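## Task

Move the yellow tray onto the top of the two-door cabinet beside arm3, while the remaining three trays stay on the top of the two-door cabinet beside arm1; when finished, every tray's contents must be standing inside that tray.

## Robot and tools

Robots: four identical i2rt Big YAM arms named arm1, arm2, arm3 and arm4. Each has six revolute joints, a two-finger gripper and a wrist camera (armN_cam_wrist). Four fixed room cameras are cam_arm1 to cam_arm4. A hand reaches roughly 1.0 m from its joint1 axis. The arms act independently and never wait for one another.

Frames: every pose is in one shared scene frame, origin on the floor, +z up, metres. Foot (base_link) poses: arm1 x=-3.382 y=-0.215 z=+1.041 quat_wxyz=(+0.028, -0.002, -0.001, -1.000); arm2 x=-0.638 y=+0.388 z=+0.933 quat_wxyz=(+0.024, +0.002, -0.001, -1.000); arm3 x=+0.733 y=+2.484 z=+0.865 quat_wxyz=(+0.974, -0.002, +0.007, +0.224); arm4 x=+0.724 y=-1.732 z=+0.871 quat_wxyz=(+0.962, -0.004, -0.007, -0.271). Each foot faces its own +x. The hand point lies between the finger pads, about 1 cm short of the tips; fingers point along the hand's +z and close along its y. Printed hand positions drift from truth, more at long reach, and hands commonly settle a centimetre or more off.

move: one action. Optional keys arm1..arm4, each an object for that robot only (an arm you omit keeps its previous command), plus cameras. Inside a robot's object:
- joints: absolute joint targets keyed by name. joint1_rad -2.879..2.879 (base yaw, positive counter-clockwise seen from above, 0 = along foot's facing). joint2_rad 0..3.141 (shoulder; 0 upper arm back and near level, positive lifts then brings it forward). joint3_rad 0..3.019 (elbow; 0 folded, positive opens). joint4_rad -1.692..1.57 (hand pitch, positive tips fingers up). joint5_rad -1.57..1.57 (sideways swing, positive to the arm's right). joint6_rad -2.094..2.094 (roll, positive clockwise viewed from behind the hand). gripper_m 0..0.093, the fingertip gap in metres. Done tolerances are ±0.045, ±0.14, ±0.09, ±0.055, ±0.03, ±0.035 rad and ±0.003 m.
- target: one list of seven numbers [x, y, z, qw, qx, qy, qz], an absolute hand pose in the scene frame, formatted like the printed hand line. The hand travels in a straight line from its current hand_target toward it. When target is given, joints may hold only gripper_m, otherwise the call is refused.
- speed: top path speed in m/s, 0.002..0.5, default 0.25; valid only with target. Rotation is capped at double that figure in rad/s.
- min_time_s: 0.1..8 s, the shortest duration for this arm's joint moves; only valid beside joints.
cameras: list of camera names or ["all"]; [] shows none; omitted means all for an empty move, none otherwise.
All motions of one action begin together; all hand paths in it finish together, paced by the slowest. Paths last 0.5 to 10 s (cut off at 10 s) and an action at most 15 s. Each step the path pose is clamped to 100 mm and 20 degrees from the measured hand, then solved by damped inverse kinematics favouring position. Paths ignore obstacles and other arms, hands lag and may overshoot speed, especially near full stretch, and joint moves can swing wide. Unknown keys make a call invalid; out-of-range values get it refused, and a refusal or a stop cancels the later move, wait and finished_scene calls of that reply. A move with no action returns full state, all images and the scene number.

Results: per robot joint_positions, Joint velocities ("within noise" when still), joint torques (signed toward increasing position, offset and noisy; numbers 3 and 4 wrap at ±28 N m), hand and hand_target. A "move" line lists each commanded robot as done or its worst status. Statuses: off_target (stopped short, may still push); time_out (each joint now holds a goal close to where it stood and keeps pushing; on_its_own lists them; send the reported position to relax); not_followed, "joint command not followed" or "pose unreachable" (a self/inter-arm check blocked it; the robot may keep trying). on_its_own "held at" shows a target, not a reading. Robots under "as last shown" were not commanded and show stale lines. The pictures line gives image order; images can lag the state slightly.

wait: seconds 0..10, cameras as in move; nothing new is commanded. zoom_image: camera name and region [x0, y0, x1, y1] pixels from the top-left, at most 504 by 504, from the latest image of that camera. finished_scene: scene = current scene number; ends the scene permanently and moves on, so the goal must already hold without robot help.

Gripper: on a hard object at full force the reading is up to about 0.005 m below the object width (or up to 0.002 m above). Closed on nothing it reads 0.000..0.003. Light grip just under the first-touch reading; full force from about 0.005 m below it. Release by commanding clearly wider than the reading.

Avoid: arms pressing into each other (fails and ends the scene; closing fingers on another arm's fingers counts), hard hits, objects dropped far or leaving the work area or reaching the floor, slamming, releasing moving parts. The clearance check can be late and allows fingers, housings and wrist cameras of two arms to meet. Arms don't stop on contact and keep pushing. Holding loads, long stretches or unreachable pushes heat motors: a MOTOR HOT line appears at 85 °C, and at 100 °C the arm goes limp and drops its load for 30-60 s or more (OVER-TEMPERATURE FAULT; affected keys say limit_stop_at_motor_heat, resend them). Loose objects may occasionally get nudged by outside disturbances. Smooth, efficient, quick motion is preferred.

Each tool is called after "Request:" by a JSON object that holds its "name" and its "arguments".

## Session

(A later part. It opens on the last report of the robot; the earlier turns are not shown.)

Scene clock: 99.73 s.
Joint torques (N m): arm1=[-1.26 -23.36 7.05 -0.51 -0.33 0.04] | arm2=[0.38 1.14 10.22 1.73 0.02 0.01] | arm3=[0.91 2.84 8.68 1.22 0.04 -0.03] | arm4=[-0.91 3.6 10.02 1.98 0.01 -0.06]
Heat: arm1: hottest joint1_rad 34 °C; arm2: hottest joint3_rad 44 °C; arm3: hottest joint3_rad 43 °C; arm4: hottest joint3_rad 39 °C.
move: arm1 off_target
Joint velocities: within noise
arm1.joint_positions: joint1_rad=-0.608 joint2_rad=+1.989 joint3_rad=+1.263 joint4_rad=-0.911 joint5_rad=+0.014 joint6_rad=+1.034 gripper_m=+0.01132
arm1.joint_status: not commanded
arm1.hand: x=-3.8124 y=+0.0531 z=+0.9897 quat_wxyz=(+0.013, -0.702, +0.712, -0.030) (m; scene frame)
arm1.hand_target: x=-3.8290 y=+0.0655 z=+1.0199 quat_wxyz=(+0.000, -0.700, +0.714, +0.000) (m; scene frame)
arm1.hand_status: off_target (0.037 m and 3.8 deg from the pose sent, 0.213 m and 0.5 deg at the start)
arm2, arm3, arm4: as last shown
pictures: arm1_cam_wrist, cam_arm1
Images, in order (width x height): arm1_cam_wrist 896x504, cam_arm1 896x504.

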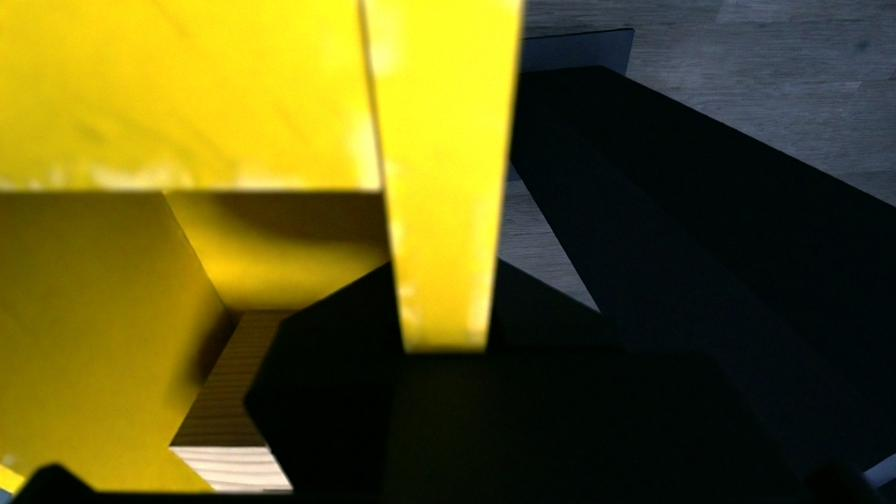

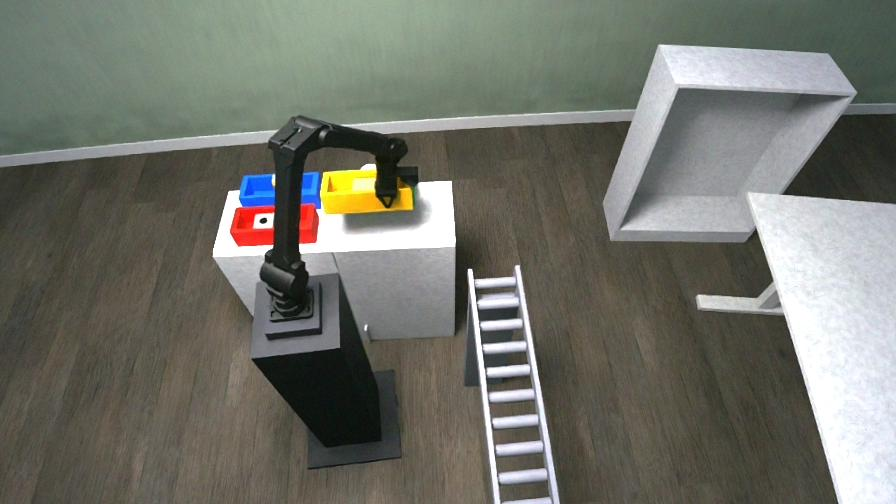

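Request:
{"name": "move", "arguments": {"arm1": {"target":[-3.6,0.2,1.1,0,0.36,-0.933,0],"speed":0.2}, "cameras": []}}

Request:
{"name": "move", "arguments": {"arm1": {"target":[-3.33,0.36,1.08,0,0,-1,0],"speed":0.2}, "cameras": ["arm1_cam_wrist","cam_arm1","cam_arm2"]}}

Request:
{"name": "zoom_image", "arguments": {"camera": "cam_arm1", "region": [380, 170, 660, 350]}}

Request:
{"name": "zoom_image", "arguments": {"camera": "cam_arm2", "region": [656, 60, 896, 240]}}

Scene clock: 107.77 s.
Joint torques (N m): arm1=[-1.2 -20.19 7.23 -0.53 -0.41 0.15] | arm2=[0.67 1.32 10.17 1.77 0.02 0.01] | arm3=[0.91 2.96 8.61 1.24 0.04 -0.03] | arm4=[-0.79 3.37 9.98 1.87 0.03 -0.05]
Heat: arm1: hottest joint1_rad 34 °C; arm2: hottest joint3_rad 44 °C; arm3: hottest joint3_rad 43 °C; arm4: hottest joint3_rad 39 °C.
move: arm1 off_target
Joint velocities: within noise
arm1.joint_positions: joint1_rad=-1.137 joint2_rad=+1.740 joint3_rad=+1.147 joint4_rad=-1.041 joint5_rad=+0.016 joint6_rad=+1.314 gripper_m=+0.01132
arm1.joint_status: not commanded
arm1.hand: x=-3.5927 y=+0.1871 z=+1.0720 quat_wxyz=(+0.009, -0.365, +0.930, -0.031) (m; scene frame)
arm1.hand_target: x=-3.5995 y=+0.1994 z=+1.0997 quat_wxyz=(+0.000, -0.360, +0.933, +0.000) (m; scene frame)
arm1.hand_status: off_target (0.032 m and 3.7 deg from the pose sent, 0.281 m and 47.1 deg at the start)
arm2, arm3, arm4: as last shown
pictures: none
No camera images: "cameras" was empty.

Scene clock: 110.43 s.
Joint torques (N m): arm1=[-0.85 -22.01 10.25 -0.44 -0.44 0.13] | arm2=[0.56 1.32 10.18 1.83 0.01 0] | arm3=[1.32 3.19 8.59 1.28 0.03 -0.03] | arm4=[-0.62 2.78 9.99 1.95 0.01 -0.1]
Heat: arm1: hottest joint1_rad 34 °C; arm2: hottest joint3_rad 44 °C; arm3: hottest joint3_rad 43 °C; arm4: hottest joint3_rad 39 °C.
move: arm1 off_target
Joint velocities: within noise
arm1.joint_positions: joint1_rad=-1.716 joint2_rad=+1.979 joint3_rad=+1.451 joint4_rad=-1.115 joint5_rad=+0.016 joint6_rad=+1.476 gripper_m=+0.01132
arm1.joint_status: not commanded
arm1.hand: x=-3.3304 y=+0.3296 z=+1.0509 quat_wxyz=(+0.003, -0.004, +0.999, -0.038) (m; scene frame)
arm1.hand_target: x=-3.3302 y=+0.3579 z=+1.0809 quat_wxyz=(+0.000, +0.000, +1.000, +0.000) (m; scene frame)
arm1.hand_status: off_target (0.042 m and 4.4 deg from the pose sent, 0.315 m and 43.0 deg at the start)
arm2, arm3, arm4: as last shown
pictures: arm1_cam_wrist, cam_arm1, cam_arm2
Images, in order (width x height): arm1_cam_wrist 896x504, cam_arm1 896x504, cam_arm2 896x504.

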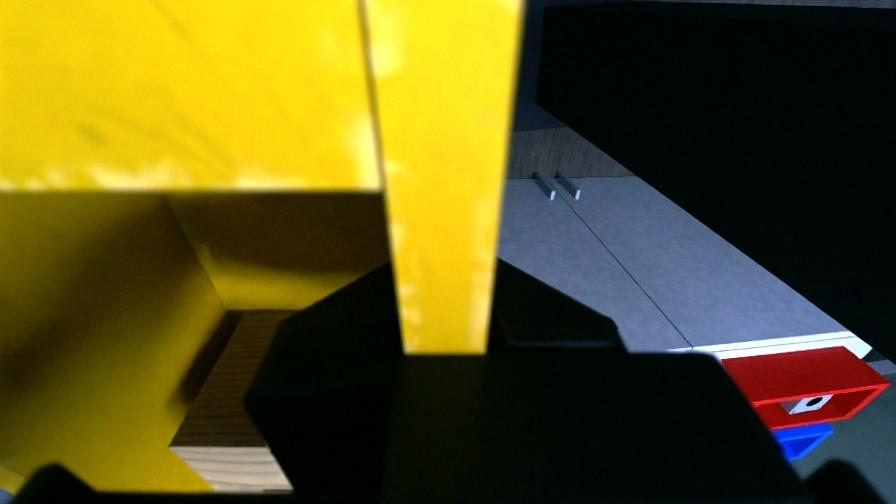

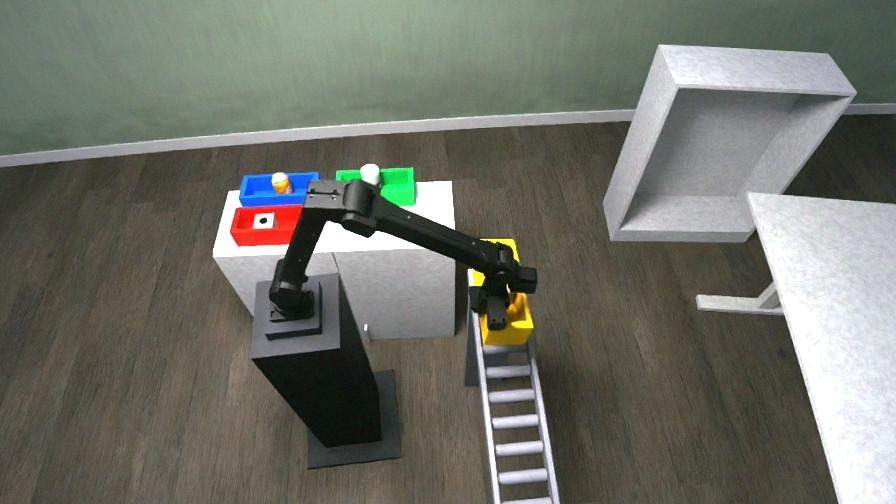

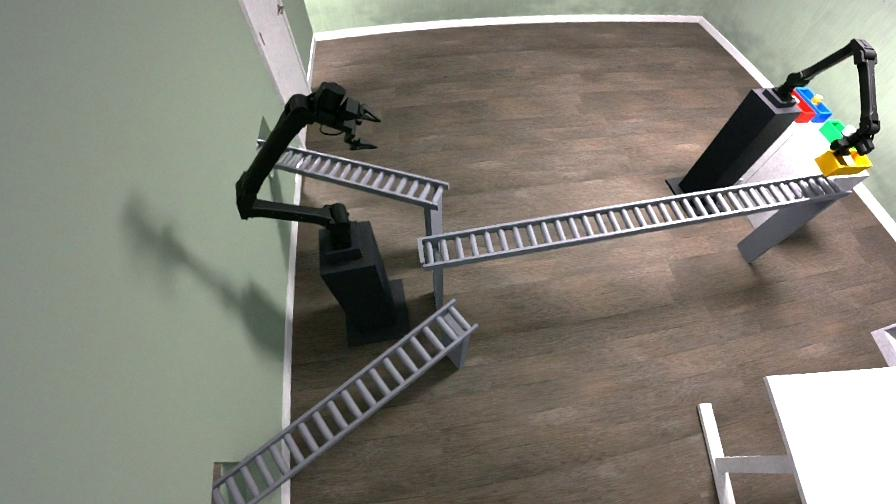

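Scaled by 1.800 from the camera's 896x504 image, which has a finer 1280x720 frame.

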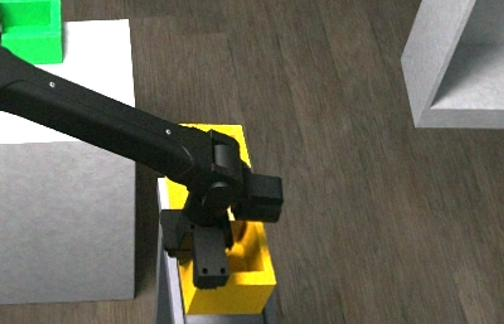

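Scaled by 2.100 from the camera's 896x504 image, which has a finer 1280x720 frame.

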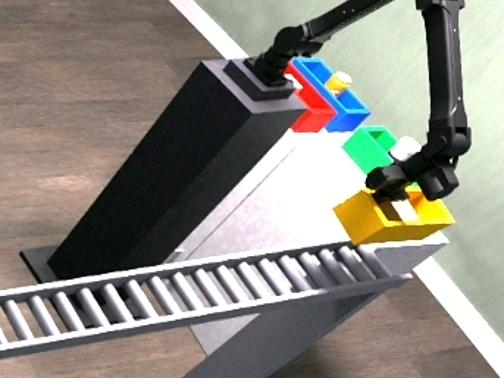

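Request:
{"name": "move", "arguments": {"arm1": {"target":[-3.29,0.40,1.0,0,0,-1,0],"speed":0.15}, "cameras": ["arm1_cam_wrist","cam_arm1","cam_arm2"]}}

Request:
{"name": "zoom_image", "arguments": {"camera": "cam_arm1", "region": [380, 200, 660, 380]}}

Request:
{"name": "zoom_image", "arguments": {"camera": "cam_arm2", "region": [706, 100, 896, 240]}}

Scene clock: 117.90 s.
Joint torques (N m): arm1=[-1.44 -24.94 9.4 0.05 -0.41 -0.07] | arm2=[0.32 1.2 10.17 1.8 0.04 0.01] | arm3=[1.03 2.78 8.68 1.32 0.05 -0.05] | arm4=[-0.44 3.14 10.17 2.07 0.11 -0.1]
Heat: arm1: hottest joint1_rad 34 °C; arm2: hottest joint3_rad 44 °C; arm3: hottest joint3_rad 43 °C; arm4: hottest joint3_rad 40 °C.
move: arm1 off_target
Joint velocities: within noise
arm1.joint_positions: joint1_rad=-1.769 joint2_rad=+2.191 joint3_rad=+1.569 joint4_rad=-1.037 joint5_rad=+0.016 joint6_rad=+1.439 gripper_m=+0.01132
arm1.joint_status: not commanded
arm1.hand: x=-3.2964 y=+0.3648 z=+0.9688 quat_wxyz=(+0.000, +0.005, +0.999, -0.046) (m; scene frame)
arm1.hand_target: x=-3.2903 y=+0.3976 z=+1.0013 quat_wxyz=(+0.001, +0.000, +1.000, +0.000) (m; scene frame)
arm1.hand_status: off_target (0.047 m and 5.3 deg from the pose sent, 0.096 m and 4.3 deg at the start)
arm2, arm3, arm4: as last shown
pictures: arm1_cam_wrist, cam_arm1, cam_arm2
Images, in order (width x height): arm1_cam_wrist 896x504, cam_arm1 896x504, cam_arm2 896x504.

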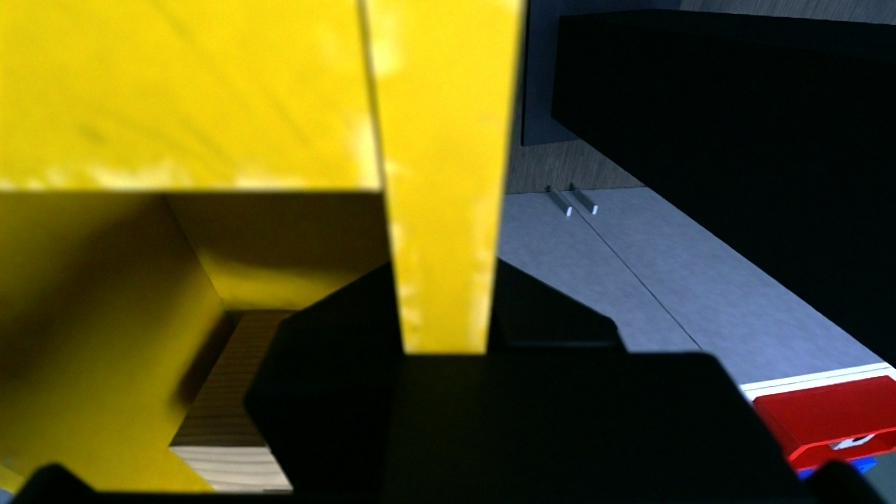

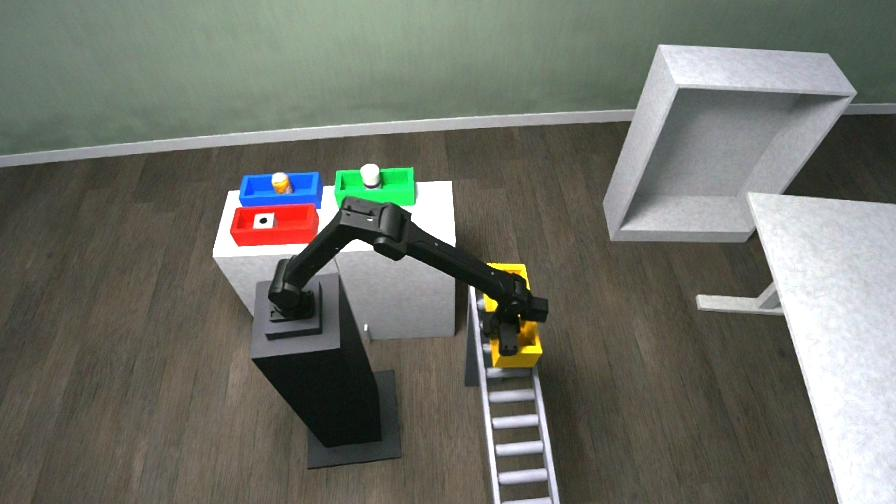

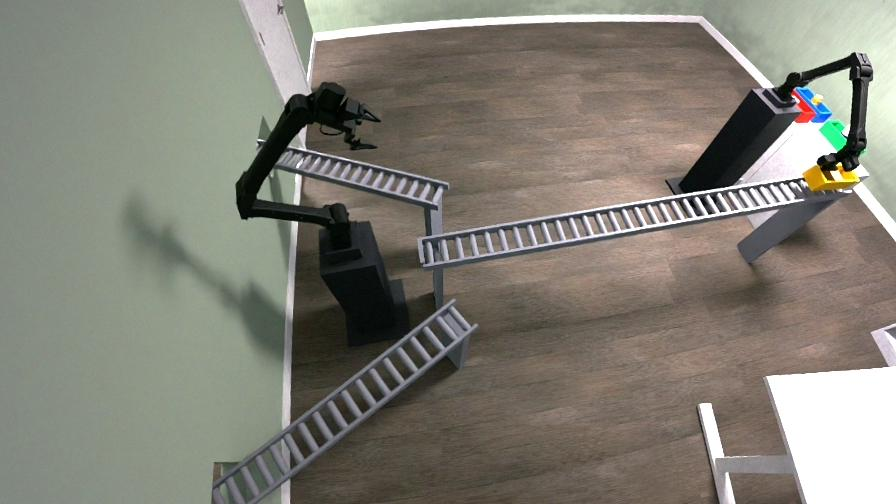

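Scaled by 1.800 from the camera's 896x504 image, which has a finer 1280x720 frame.

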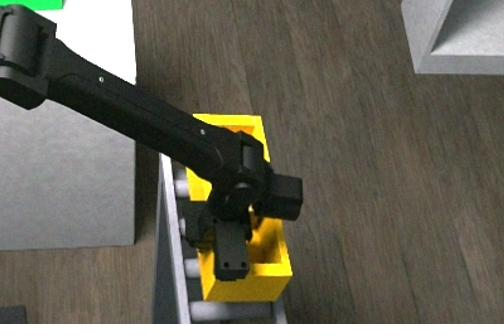

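Scaled by 2.653 from the camera's 896x504 image, which has a finer 1280x720 frame.

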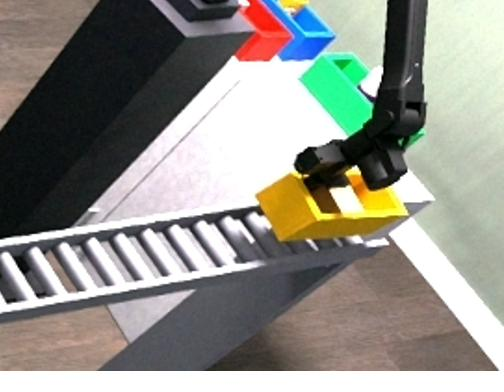

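Request:
{"name": "move", "arguments": {"arm1": {"target":[-3.285,0.39,0.95,0,0,-1,0],"speed":0.08}, "cameras": ["arm1_cam_wrist","cam_arm1","cam_arm2"]}}

Request:
{"name": "zoom_image", "arguments": {"camera": "cam_arm1", "region": [420, 230, 600, 380]}}

Request:
{"name": "zoom_image", "arguments": {"camera": "cam_arm2", "region": [756, 130, 896, 230]}}

Scene clock: 125.27 s.
Joint torques (N m): arm1=[-1.61 -24.18 5.82 0.36 0.07 0.04] | arm2=[0.5 1.14 10.24 1.84 0.03 0.01] | arm3=[1.08 3.02 8.69 1.31 0.02 -0.03] | arm4=[-0.73 3.37 9.83 1.87 0.02 -0.1]
Heat: arm1: hottest joint3_rad 35 °C; arm2: hottest joint3_rad 45 °C; arm3: hottest joint3_rad 43 °C; arm4: hottest joint3_rad 40 °C.
move: arm1 off_target
Joint velocities: within noise
arm1.joint_positions: joint1_rad=-1.774 joint2_rad=+2.238 joint3_rad=+1.569 joint4_rad=-0.934 joint5_rad=+0.005 joint6_rad=+1.418 gripper_m=+0.01132
arm1.joint_status: not commanded
arm1.hand: x=-3.2934 y=+0.3797 z=+0.9401 quat_wxyz=(-0.002, -0.003, +1.000, -0.017) (m; scene frame)
arm1.hand_target: x=-3.2850 y=+0.3897 z=+0.9502 quat_wxyz=(+0.000, +0.000, +1.000, +0.000) (m; scene frame)
arm1.hand_status: off_target (0.017 m and 2.0 deg from the pose sent, 0.033 m and 5.2 deg at the start)
arm2.joint_positions: joint1_rad=+0.147 joint2_rad=+0.645 joint3_rad=+1.417 joint4_rad=-1.367 joint5_rad=+0.141 joint6_rad=+0.512 gripper_m=+0.09396
arm2.joint_status: not commanded
arm2.hand: x=-0.8777 y=+0.3676 z=+1.4727 quat_wxyz=(-0.104, -0.866, +0.172, +0.458) (m; scene frame)
arm2.hand_target: x=-0.8754 y=+0.3681 z=+1.4826 quat_wxyz=(-0.108, -0.860, +0.172, +0.468) (m; scene frame)
arm2.hand_status: not commanded
arm3.joint_positions: joint1_rad=+0.862 joint2_rad=+0.642 joint3_rad=+1.412 joint4_rad=-1.560 joint5_rad=+0.220 joint6_rad=+0.359 gripper_m=+0.09396
arm3.joint_status: not commanded
arm3.hand: x=+0.8287 y=+2.6760 z=+1.3667 quat_wxyz=(-0.322, +0.386, -0.838, -0.213) (m; scene frame)
arm3.hand_target: x=+0.8285 y=+2.6750 z=+1.3781 quat_wxyz=(-0.330, +0.382, -0.834, -0.223) (m; scene frame)
arm3.hand_status: not commanded
arm4.joint_positions: joint1_rad=+0.611 joint2_rad=+0.619 joint3_rad=+1.338 joint4_rad=-1.545 joint5_rad=+0.202 joint6_rad=+0.301 gripper_m=+0.09396
arm4.joint_status: not commanded
arm4.hand: x=+0.9262 y=-1.7486 z=+1.3507 quat_wxyz=(-0.379, -0.145, -0.914, +0.032) (m; scene frame)
arm4.hand_target: x=+0.9249 y=-1.7486 z=+1.3599 quat_wxyz=(-0.389, -0.145, -0.909, +0.029) (m; scene frame)
arm4.hand_status: not commanded
pictures: arm1_cam_wrist, cam_arm1, cam_arm2
Images, in order (width x height): arm1_cam_wrist 896x504, cam_arm1 896x504, cam_arm2 896x504.

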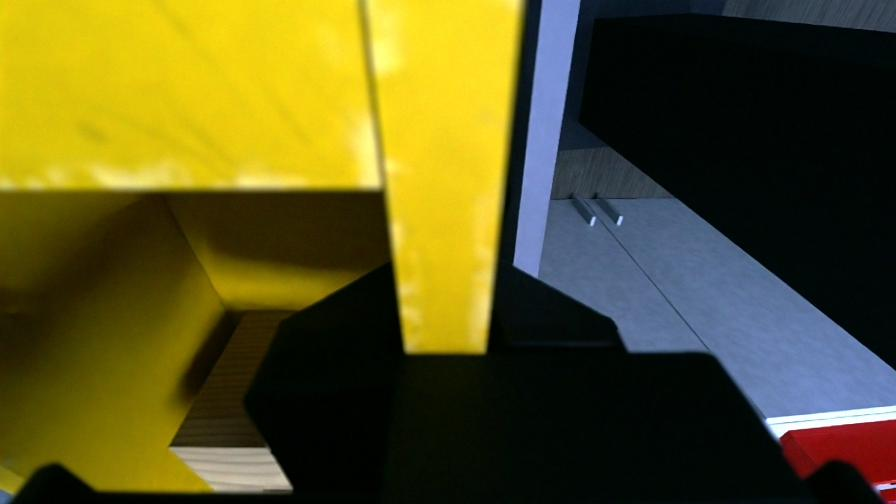

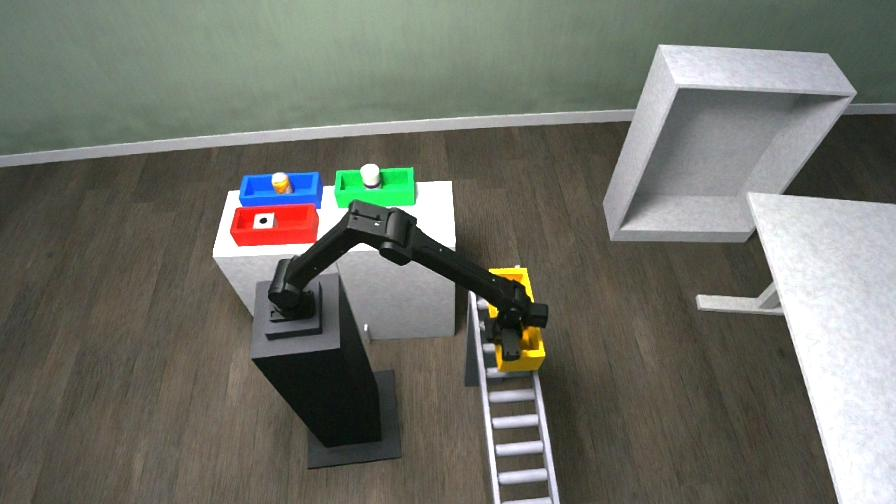

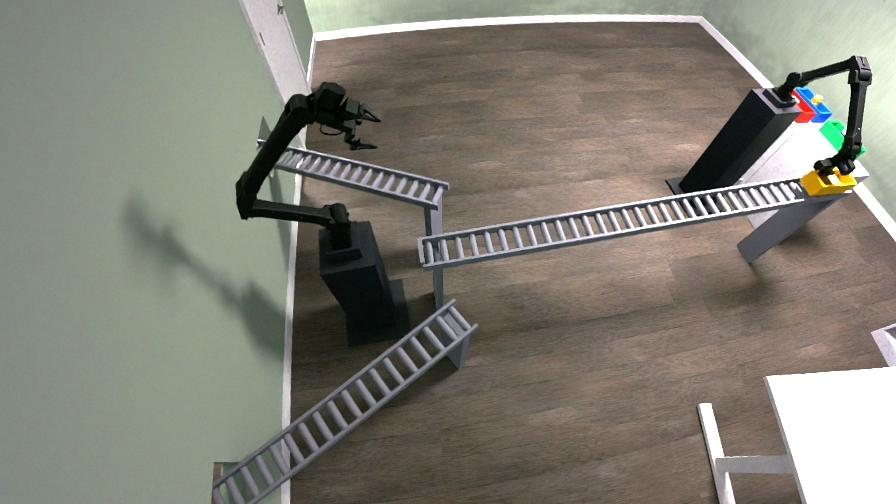

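Scaled by 2.800 from the camera's 896x504 image, which has a finer 1280x720 frame.

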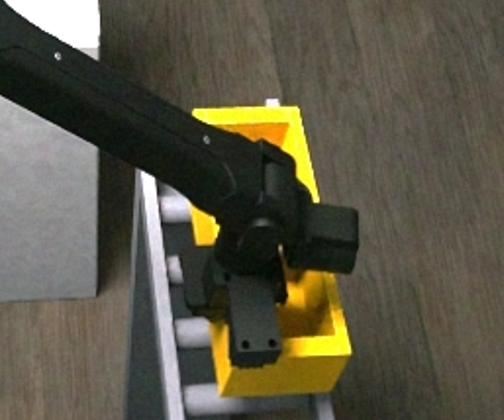

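Scaled by 3.600 from the camera's 896x504 image, which has a finer 1280x720 frame.

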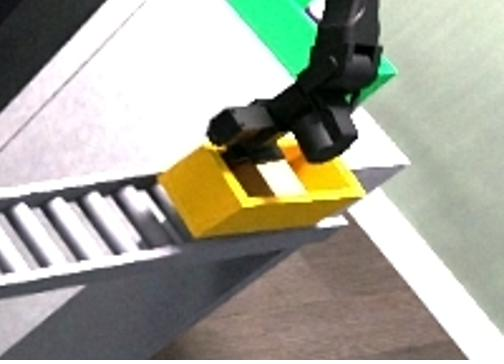

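Request:
{"name": "move", "arguments": {"arm1": {"target":[-3.275,0.375,0.985,0,0,-1,0],"speed":0.15}, "cameras": []}}

Request:
{"name": "move", "arguments": {"arm1": {"target":[-3.275,0.368,0.93,0,0,-1,0],"speed":0.08}, "cameras": ["arm1_cam_wrist","cam_arm1","cam_arm2"]}}

Request:
{"name": "zoom_image", "arguments": {"camera": "cam_arm1", "region": [420, 230, 600, 380]}}

Request:
{"name": "zoom_image", "arguments": {"camera": "cam_arm2", "region": [756, 130, 896, 230]}}

Scene clock: 130.50 s.
Joint torques (N m): arm1=[-1.55 -27.69 5.39 -0.51 -0.29 -0.09] | arm2=[0.56 1.38 10.24 1.77 0.02 0] | arm3=[1.08 2.84 8.65 1.28 0.04 -0.05] | arm4=[-0.91 3.78 10.06 1.83 0.04 -0.07]
Heat: arm1: hottest joint1_rad 34 °C; arm2: hottest joint3_rad 45 °C; arm3: hottest joint3_rad 44 °C; arm4: hottest joint3_rad 40 °C.
move: arm1 off_target
Joint velocities: within noise
arm1.joint_positions: joint1_rad=-1.797 joint2_rad=+2.201 joint3_rad=+1.528 joint4_rad=-0.953 joint5_rad=+0.013 joint6_rad=+1.408 gripper_m=+0.01132
arm1.joint_status: not commanded
arm1.hand: x=-3.2811 y=+0.3613 z=+0.9499 quat_wxyz=(+0.000, +0.003, +1.000, -0.029) (m; scene frame)
arm1.hand_target: x=-3.2751 y=+0.3743 z=+0.9842 quat_wxyz=(+0.000, +0.000, +1.000, +0.000) (m; scene frame)
arm1.hand_status: off_target (0.038 m and 3.4 deg from the pose sent, 0.049 m and 2.0 deg at the start)
arm2, arm3, arm4: as last shown
pictures: none
No camera images: "cameras" was empty.

Scene clock: 131.97 s.
Joint torques (N m): arm1=[-1.67 -24.64 5.15 0.29 -0.12 -0.04] | arm2=[0.56 1.2 10.21 1.77 0.01 0] | arm3=[1.08 3.08 8.65 1.29 0.05 -0.06] | arm4=[-1.03 3.78 10.11 2.04 0.09 -0.04]
Heat: arm1: hottest joint1_rad 34 °C; arm2: hottest joint3_rad 45 °C; arm3: hottest joint3_rad 44 °C; arm4: hottest joint3_rad 40 °C.
move: arm1 off_target
Joint velocities: within noise
arm1.joint_positions: joint1_rad=-1.797 joint2_rad=+2.241 joint3_rad=+1.491 joint4_rad=-0.856 joint5_rad=+0.009 joint6_rad=+1.400 gripper_m=+0.01132
arm1.joint_status: not commanded
arm1.hand: x=-3.2824 y=+0.3571 z=+0.9159 quat_wxyz=(-0.001, +0.000, +1.000, -0.019) (m; scene frame)
arm1.hand_target: x=-3.2751 y=+0.3679 z=+0.9302 quat_wxyz=(+0.000, +0.000, +1.000, +0.000) (m; scene frame)
arm1.hand_status: off_target (0.019 m and 2.2 deg from the pose sent, 0.022 m and 3.4 deg at the start)
arm2, arm3, arm4: as last shown
pictures: arm1_cam_wrist, cam_arm1, cam_arm2
Images, in order (width x height): arm1_cam_wrist 896x504, cam_arm1 896x504, cam_arm2 896x504.

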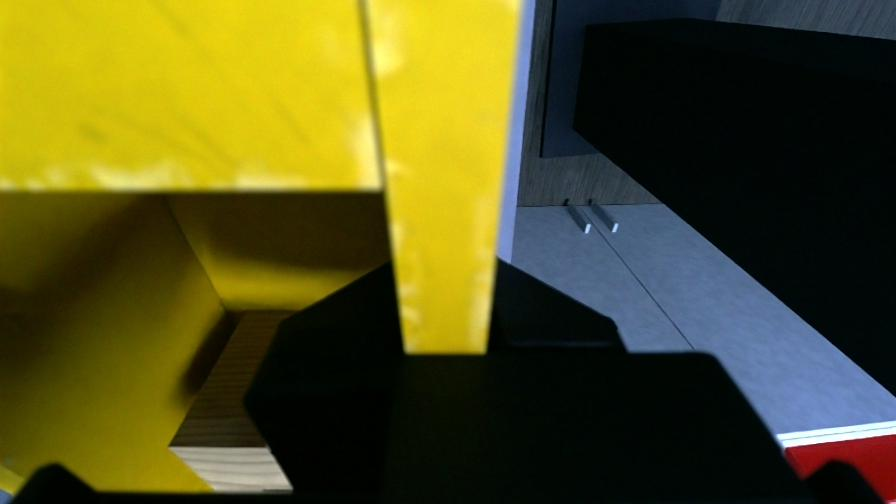

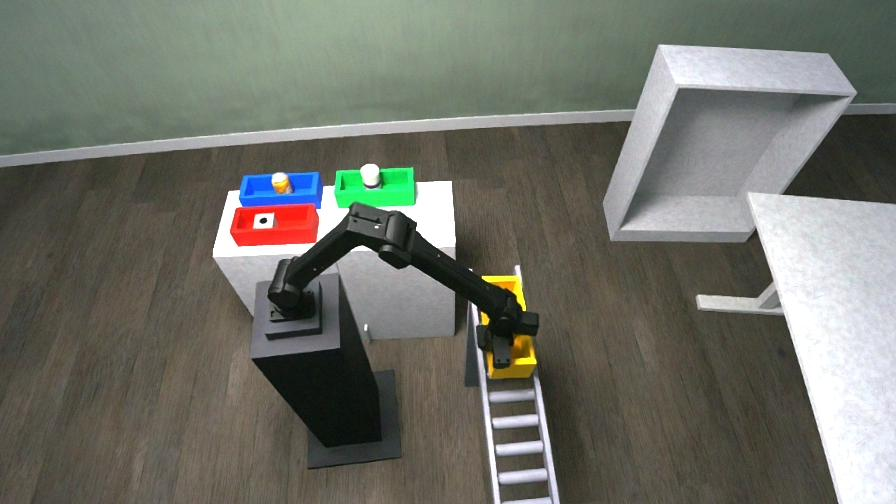

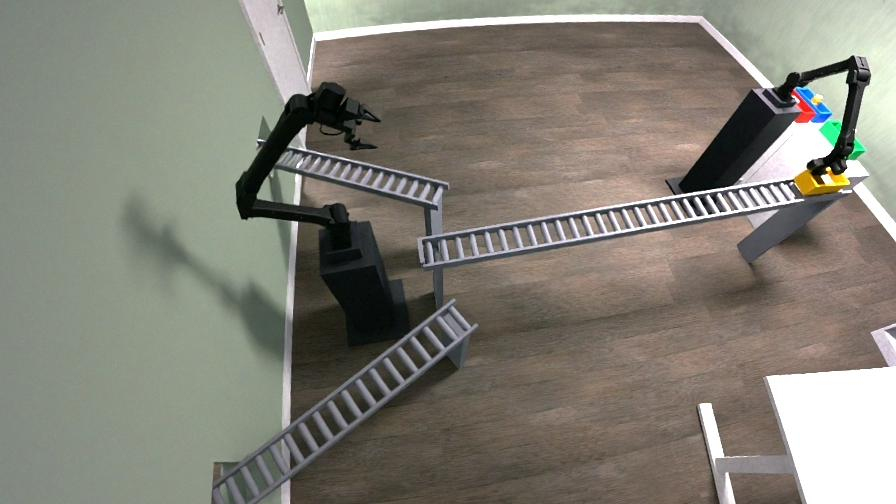

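Scaled by 2.800 from the camera's 896x504 image, which has a finer 1280x720 frame.

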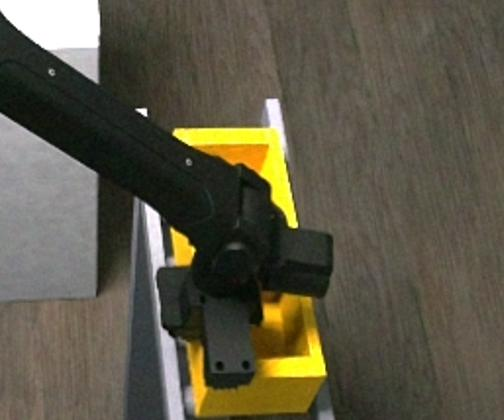

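Scaled by 3.600 from the camera's 896x504 image, which has a finer 1280x720 frame.

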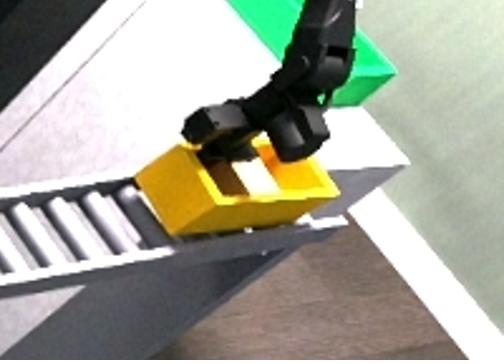

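Request:
{"name": "move", "arguments": {"arm1": {"target":[-3.272,0.366,0.90,0,0,-1,0],"speed":0.06}, "cameras": ["cam_arm1","cam_arm2"]}}

Request:
{"name": "zoom_image", "arguments": {"camera": "cam_arm1", "region": [420, 230, 600, 380]}}

Request:
{"name": "zoom_image", "arguments": {"camera": "cam_arm2", "region": [756, 130, 896, 230]}}

Scene clock: 135.43 s.
Joint torques (N m): arm1=[-2.02 -22.24 4.79 0.62 0.28 0.16] | arm2=[0.56 1.49 10.24 1.77 0.02 0.02] | arm3=[0.79 2.96 8.65 1.32 0.05 -0.04] | arm4=[-0.91 3.66 9.95 1.91 0.06 -0.07]
Heat: arm1: hottest joint1_rad 34 °C; arm2: hottest joint3_rad 45 °C; arm3: hottest joint3_rad 44 °C; arm4: hottest joint3_rad 40 °C.
move: arm1 done
Joint velocities: within noise
arm1.joint_positions: joint1_rad=-1.800 joint2_rad=+2.265 joint3_rad=+1.491 joint4_rad=-0.808 joint5_rad=-0.001 joint6_rad=+1.373 gripper_m=+0.01132
arm1.joint_status: not commanded
arm1.hand: x=-3.2814 y=+0.3629 z=+0.9023 quat_wxyz=(-0.003, -0.013, +1.000, -0.006) (m; scene frame)
arm1.hand_target: x=-3.2721 y=+0.3660 z=+0.9002 quat_wxyz=(+0.000, +0.000, +1.000, +0.000) (m; scene frame)
arm1.hand_status: done (0.010 m and 1.7 deg from the pose sent, 0.021 m and 2.3 deg at the start)
arm2, arm3, arm4: as last shown
pictures: cam_arm1, cam_arm2
Images, in order (width x height): cam_arm1 896x504, cam_arm2 896x504.

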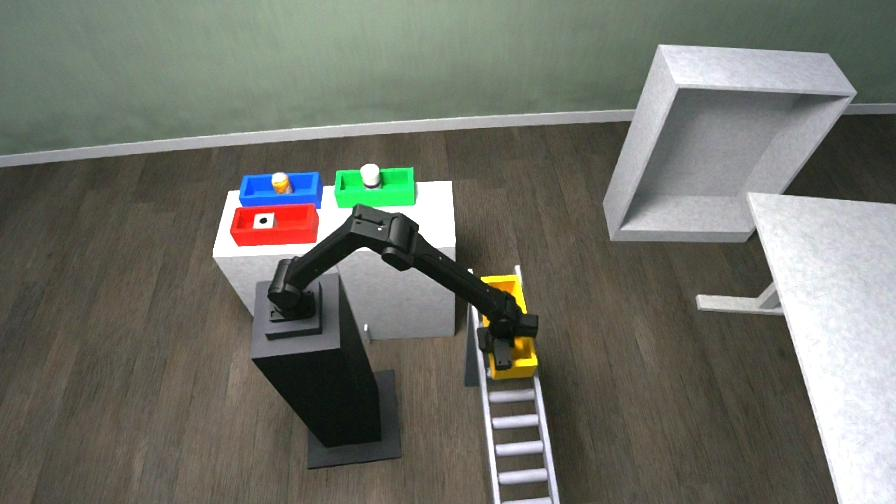

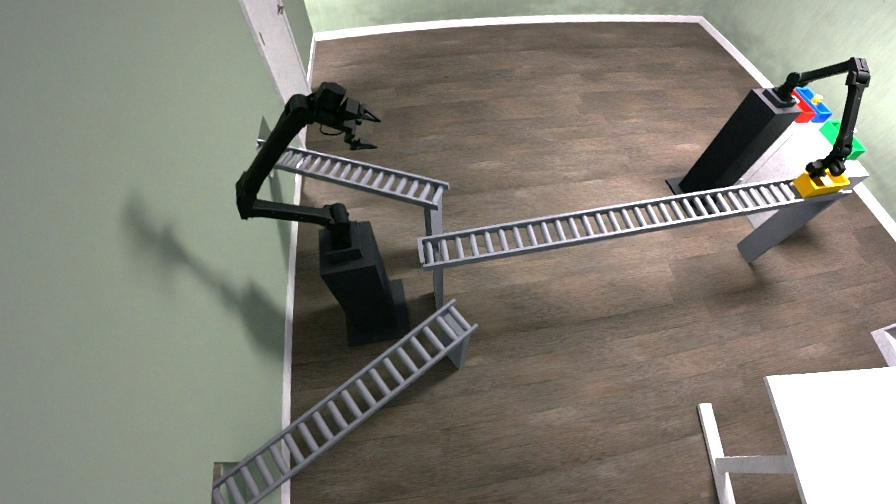

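Scaled by 2.800 from the camera's 896x504 image, which has a finer 1280x720 frame.

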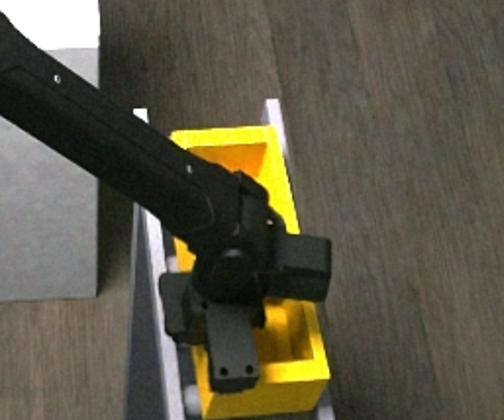

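Scaled by 3.600 from the camera's 896x504 image, which has a finer 1280x720 frame.

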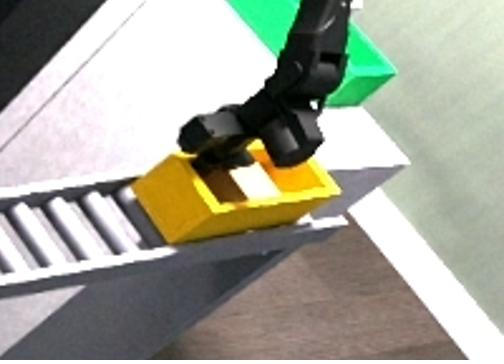

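Request:
{"name": "move", "arguments": {"arm1": {"target":[-3.272,0.350,0.905,0,0.015,-1,0],"speed":0.06}, "cameras": []}}

Request:
{"name": "move", "arguments": {"arm1": {"target":[-3.272,0.350,0.88,0,0.015,-1,0],"speed":0.06}, "cameras": ["cam_arm1","cam_arm2","arm1_cam_wrist"]}}

Request:
{"name": "zoom_image", "arguments": {"camera": "cam_arm1", "region": [420, 230, 600, 380]}}

Request:
{"name": "zoom_image", "arguments": {"camera": "cam_arm2", "region": [756, 130, 896, 230]}}

Scene clock: 139.73 s.
Joint torques (N m): arm1=[-1.67 -24.47 3.67 -0.06 0.43 -0.17] | arm2=[0.79 1.49 10.21 1.73 0.04 0.01] | arm3=[1.2 2.78 8.65 1.26 0.05 -0.05] | arm4=[-0.62 3.02 10.03 1.94 0.04 -0.1]
Heat: arm1: hottest joint1_rad 34 °C; arm2: hottest joint3_rad 45 °C; arm3: hottest joint3_rad 44 °C; arm4: hottest joint3_rad 40 °C.
move: arm1 off_target
Joint velocities: within noise
arm1.joint_positions: joint1_rad=-1.810 joint2_rad=+2.257 joint3_rad=+1.445 joint4_rad=-0.769 joint5_rad=-0.003 joint6_rad=+1.373 gripper_m=+0.01131
arm1.joint_status: not commanded
arm1.hand: x=-3.2781 y=+0.3498 z=+0.8942 quat_wxyz=(-0.004, -0.007, +1.000, -0.006) (m; scene frame)
arm1.hand_target: x=-3.2721 y=+0.3500 z=+0.9049 quat_wxyz=(+0.000, -0.015, +1.000, +0.000) (m; scene frame)
arm1.hand_status: off_target (0.012 m and 1.2 deg from the pose sent, 0.016 m and 0.9 deg at the start)
arm2, arm3, arm4: as last shown
pictures: none
No camera images: "cameras" was empty.

Scene clock: 140.83 s.
Joint torques (N m): arm1=[-1.67 -21.3 4.07 0.29 0.53 -0.03] | arm2=[0.62 1.32 10.24 1.83 0.03 0.02] | arm3=[1.2 2.96 8.62 1.28 0.04 -0.04] | arm4=[-0.73 3.66 9.96 1.81 0.05 -0.1]
Heat: arm1: hottest joint1_rad 34 °C; arm2: hottest joint3_rad 45 °C; arm3: hottest joint3_rad 44 °C; arm4: hottest joint3_rad 40 °C.
move: arm1 off_target
Joint velocities: within noise
arm1.joint_positions: joint1_rad=-1.810 joint2_rad=+2.267 joint3_rad=+1.442 joint4_rad=-0.734 joint5_rad=-0.007 joint6_rad=+1.358 gripper_m=+0.01131
arm1.joint_status: not commanded
arm1.hand: x=-3.2779 y=+0.3543 z=+0.8882 quat_wxyz=(-0.004, -0.014, +1.000, +0.005) (m; scene frame)
arm1.hand_target: x=-3.2722 y=+0.3499 z=+0.8802 quat_wxyz=(+0.000, -0.015, +1.000, +0.000) (m; scene frame)
arm1.hand_status: off_target (0.011 m and 0.8 deg from the pose sent, 0.015 m and 1.2 deg at the start)
arm2, arm3, arm4: as last shown
pictures: arm1_cam_wrist, cam_arm1, cam_arm2
Images, in order (width x height): arm1_cam_wrist 896x504, cam_arm1 896x504, cam_arm2 896x504.

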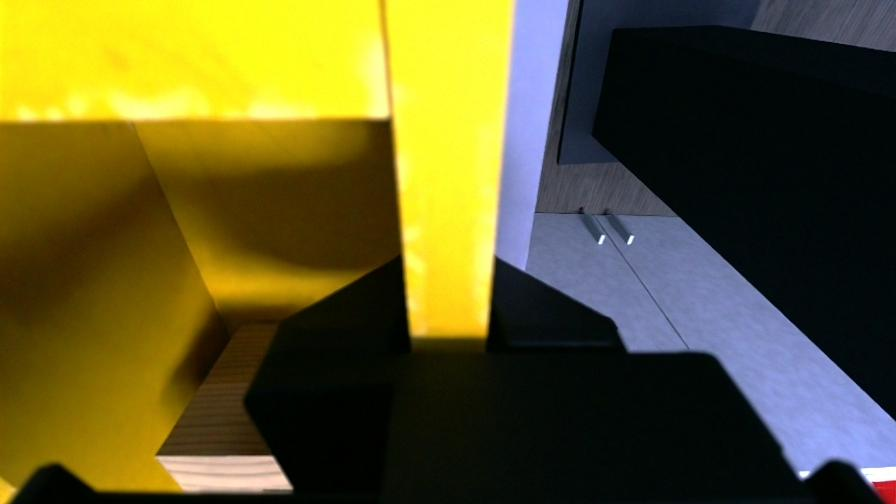

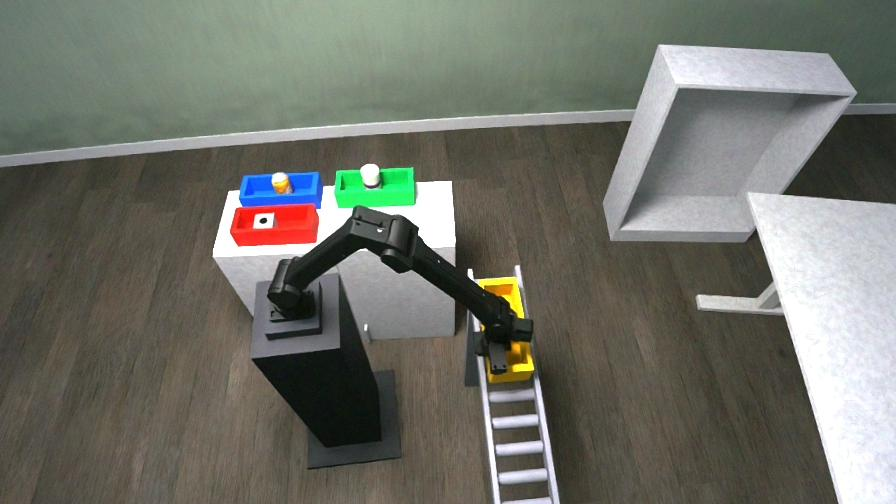

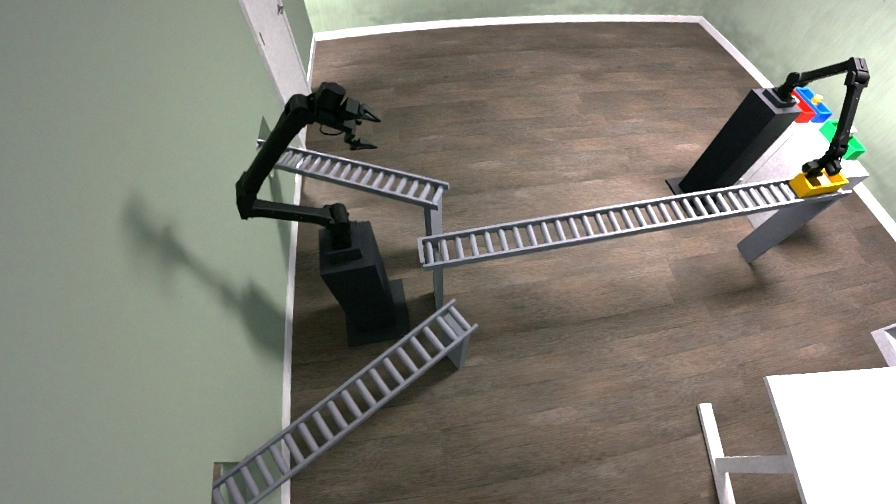

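Scaled by 2.800 from the camera's 896x504 image, which has a finer 1280x720 frame.

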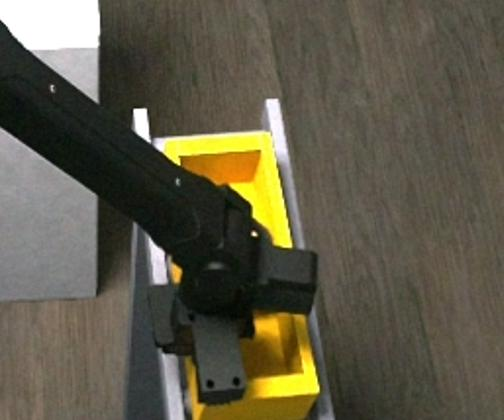

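Scaled by 3.600 from the camera's 896x504 image, which has a finer 1280x720 frame.

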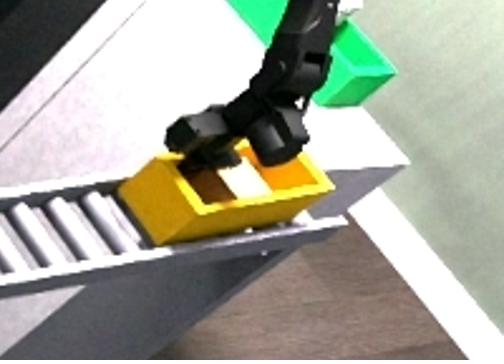

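Request:
{"name": "move", "arguments": {"arm1": {"joints":{"gripper_m":0.03}}, "cameras": ["cam_arm1","cam_arm2","arm1_cam_wrist"]}}

Request:
{"name": "zoom_image", "arguments": {"camera": "cam_arm2", "region": [700, 130, 896, 230]}}

Scene clock: 144.70 s.
Joint torques (N m): arm1=[-1.55 -21.19 4.08 0.21 0.1 -0.03] | arm2=[0.32 1.14 10.25 1.8 0.04 -0.02] | arm3=[1.14 2.9 8.64 1.28 0.03 -0.05] | arm4=[-1.26 2.84 10.09 2.02 0.05 -0.06]
Heat: arm1: hottest joint1_rad 34 °C; arm2: hottest joint3_rad 45 °C; arm3: hottest joint3_rad 44 °C; arm4: hottest joint3_rad 40 °C.
move: arm1 done
Joint velocities: within noise
arm1.joint_positions: joint1_rad=-1.812 joint2_rad=+2.267 joint3_rad=+1.442 joint4_rad=-0.734 joint5_rad=+0.004 joint6_rad=+1.358 gripper_m=+0.02987
arm1.joint_status: all done
arm1.hand: x=-3.2750 y=+0.3540 z=+0.8882 quat_wxyz=(+0.001, -0.014, +1.000, +0.005) (m; scene frame)
arm1.hand_target: x=-3.2722 y=+0.3499 z=+0.8802 quat_wxyz=(+0.000, -0.015, +1.000, +0.000) (m; scene frame)
arm1.hand_status: not commanded
arm2, arm3, arm4: as last shown
pictures: arm1_cam_wrist, cam_arm1, cam_arm2
Images, in order (width x height): arm1_cam_wrist 896x504, cam_arm1 896x504, cam_arm2 896x504.

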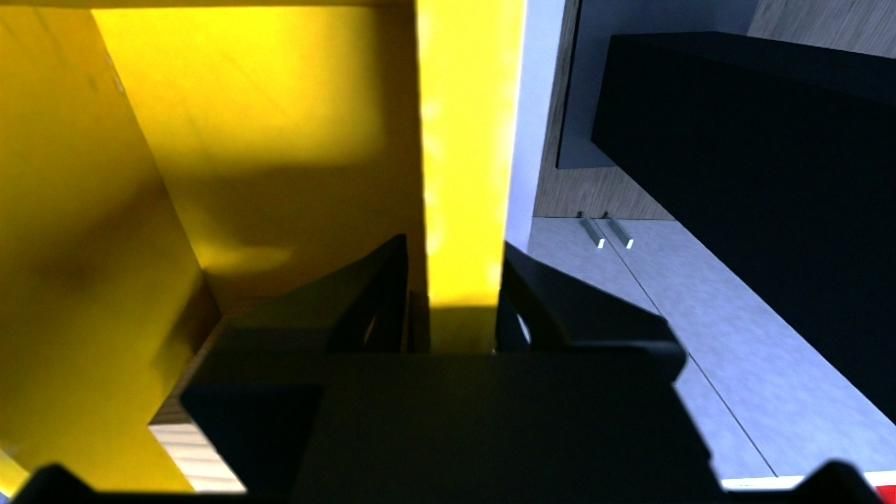

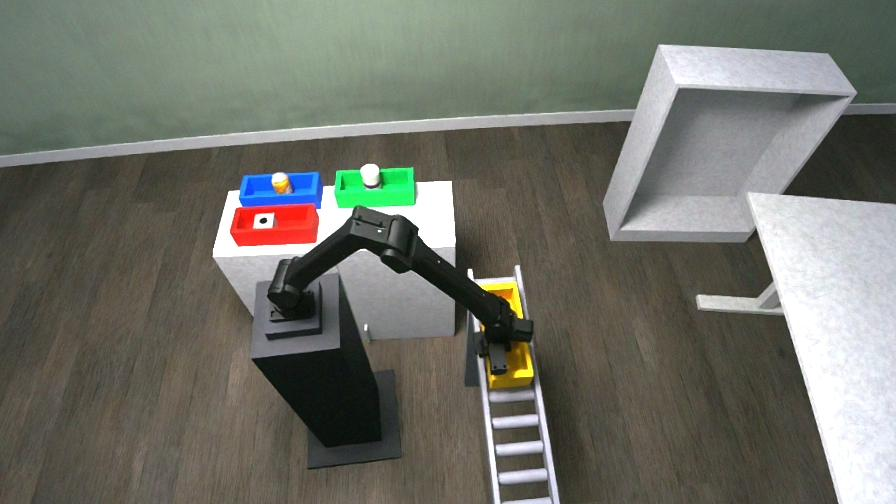

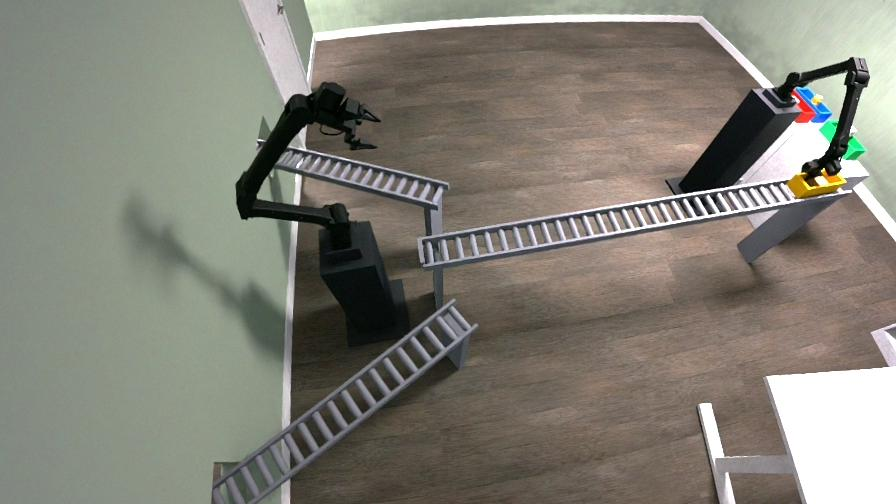

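Scaled by 2.571 from the camera's 896x504 image, which has a finer 1280x720 frame.

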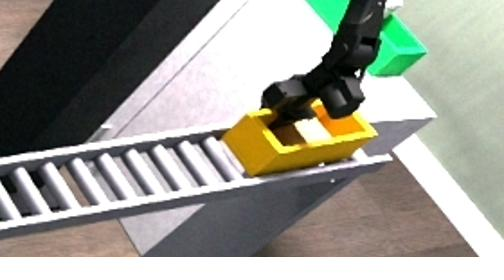

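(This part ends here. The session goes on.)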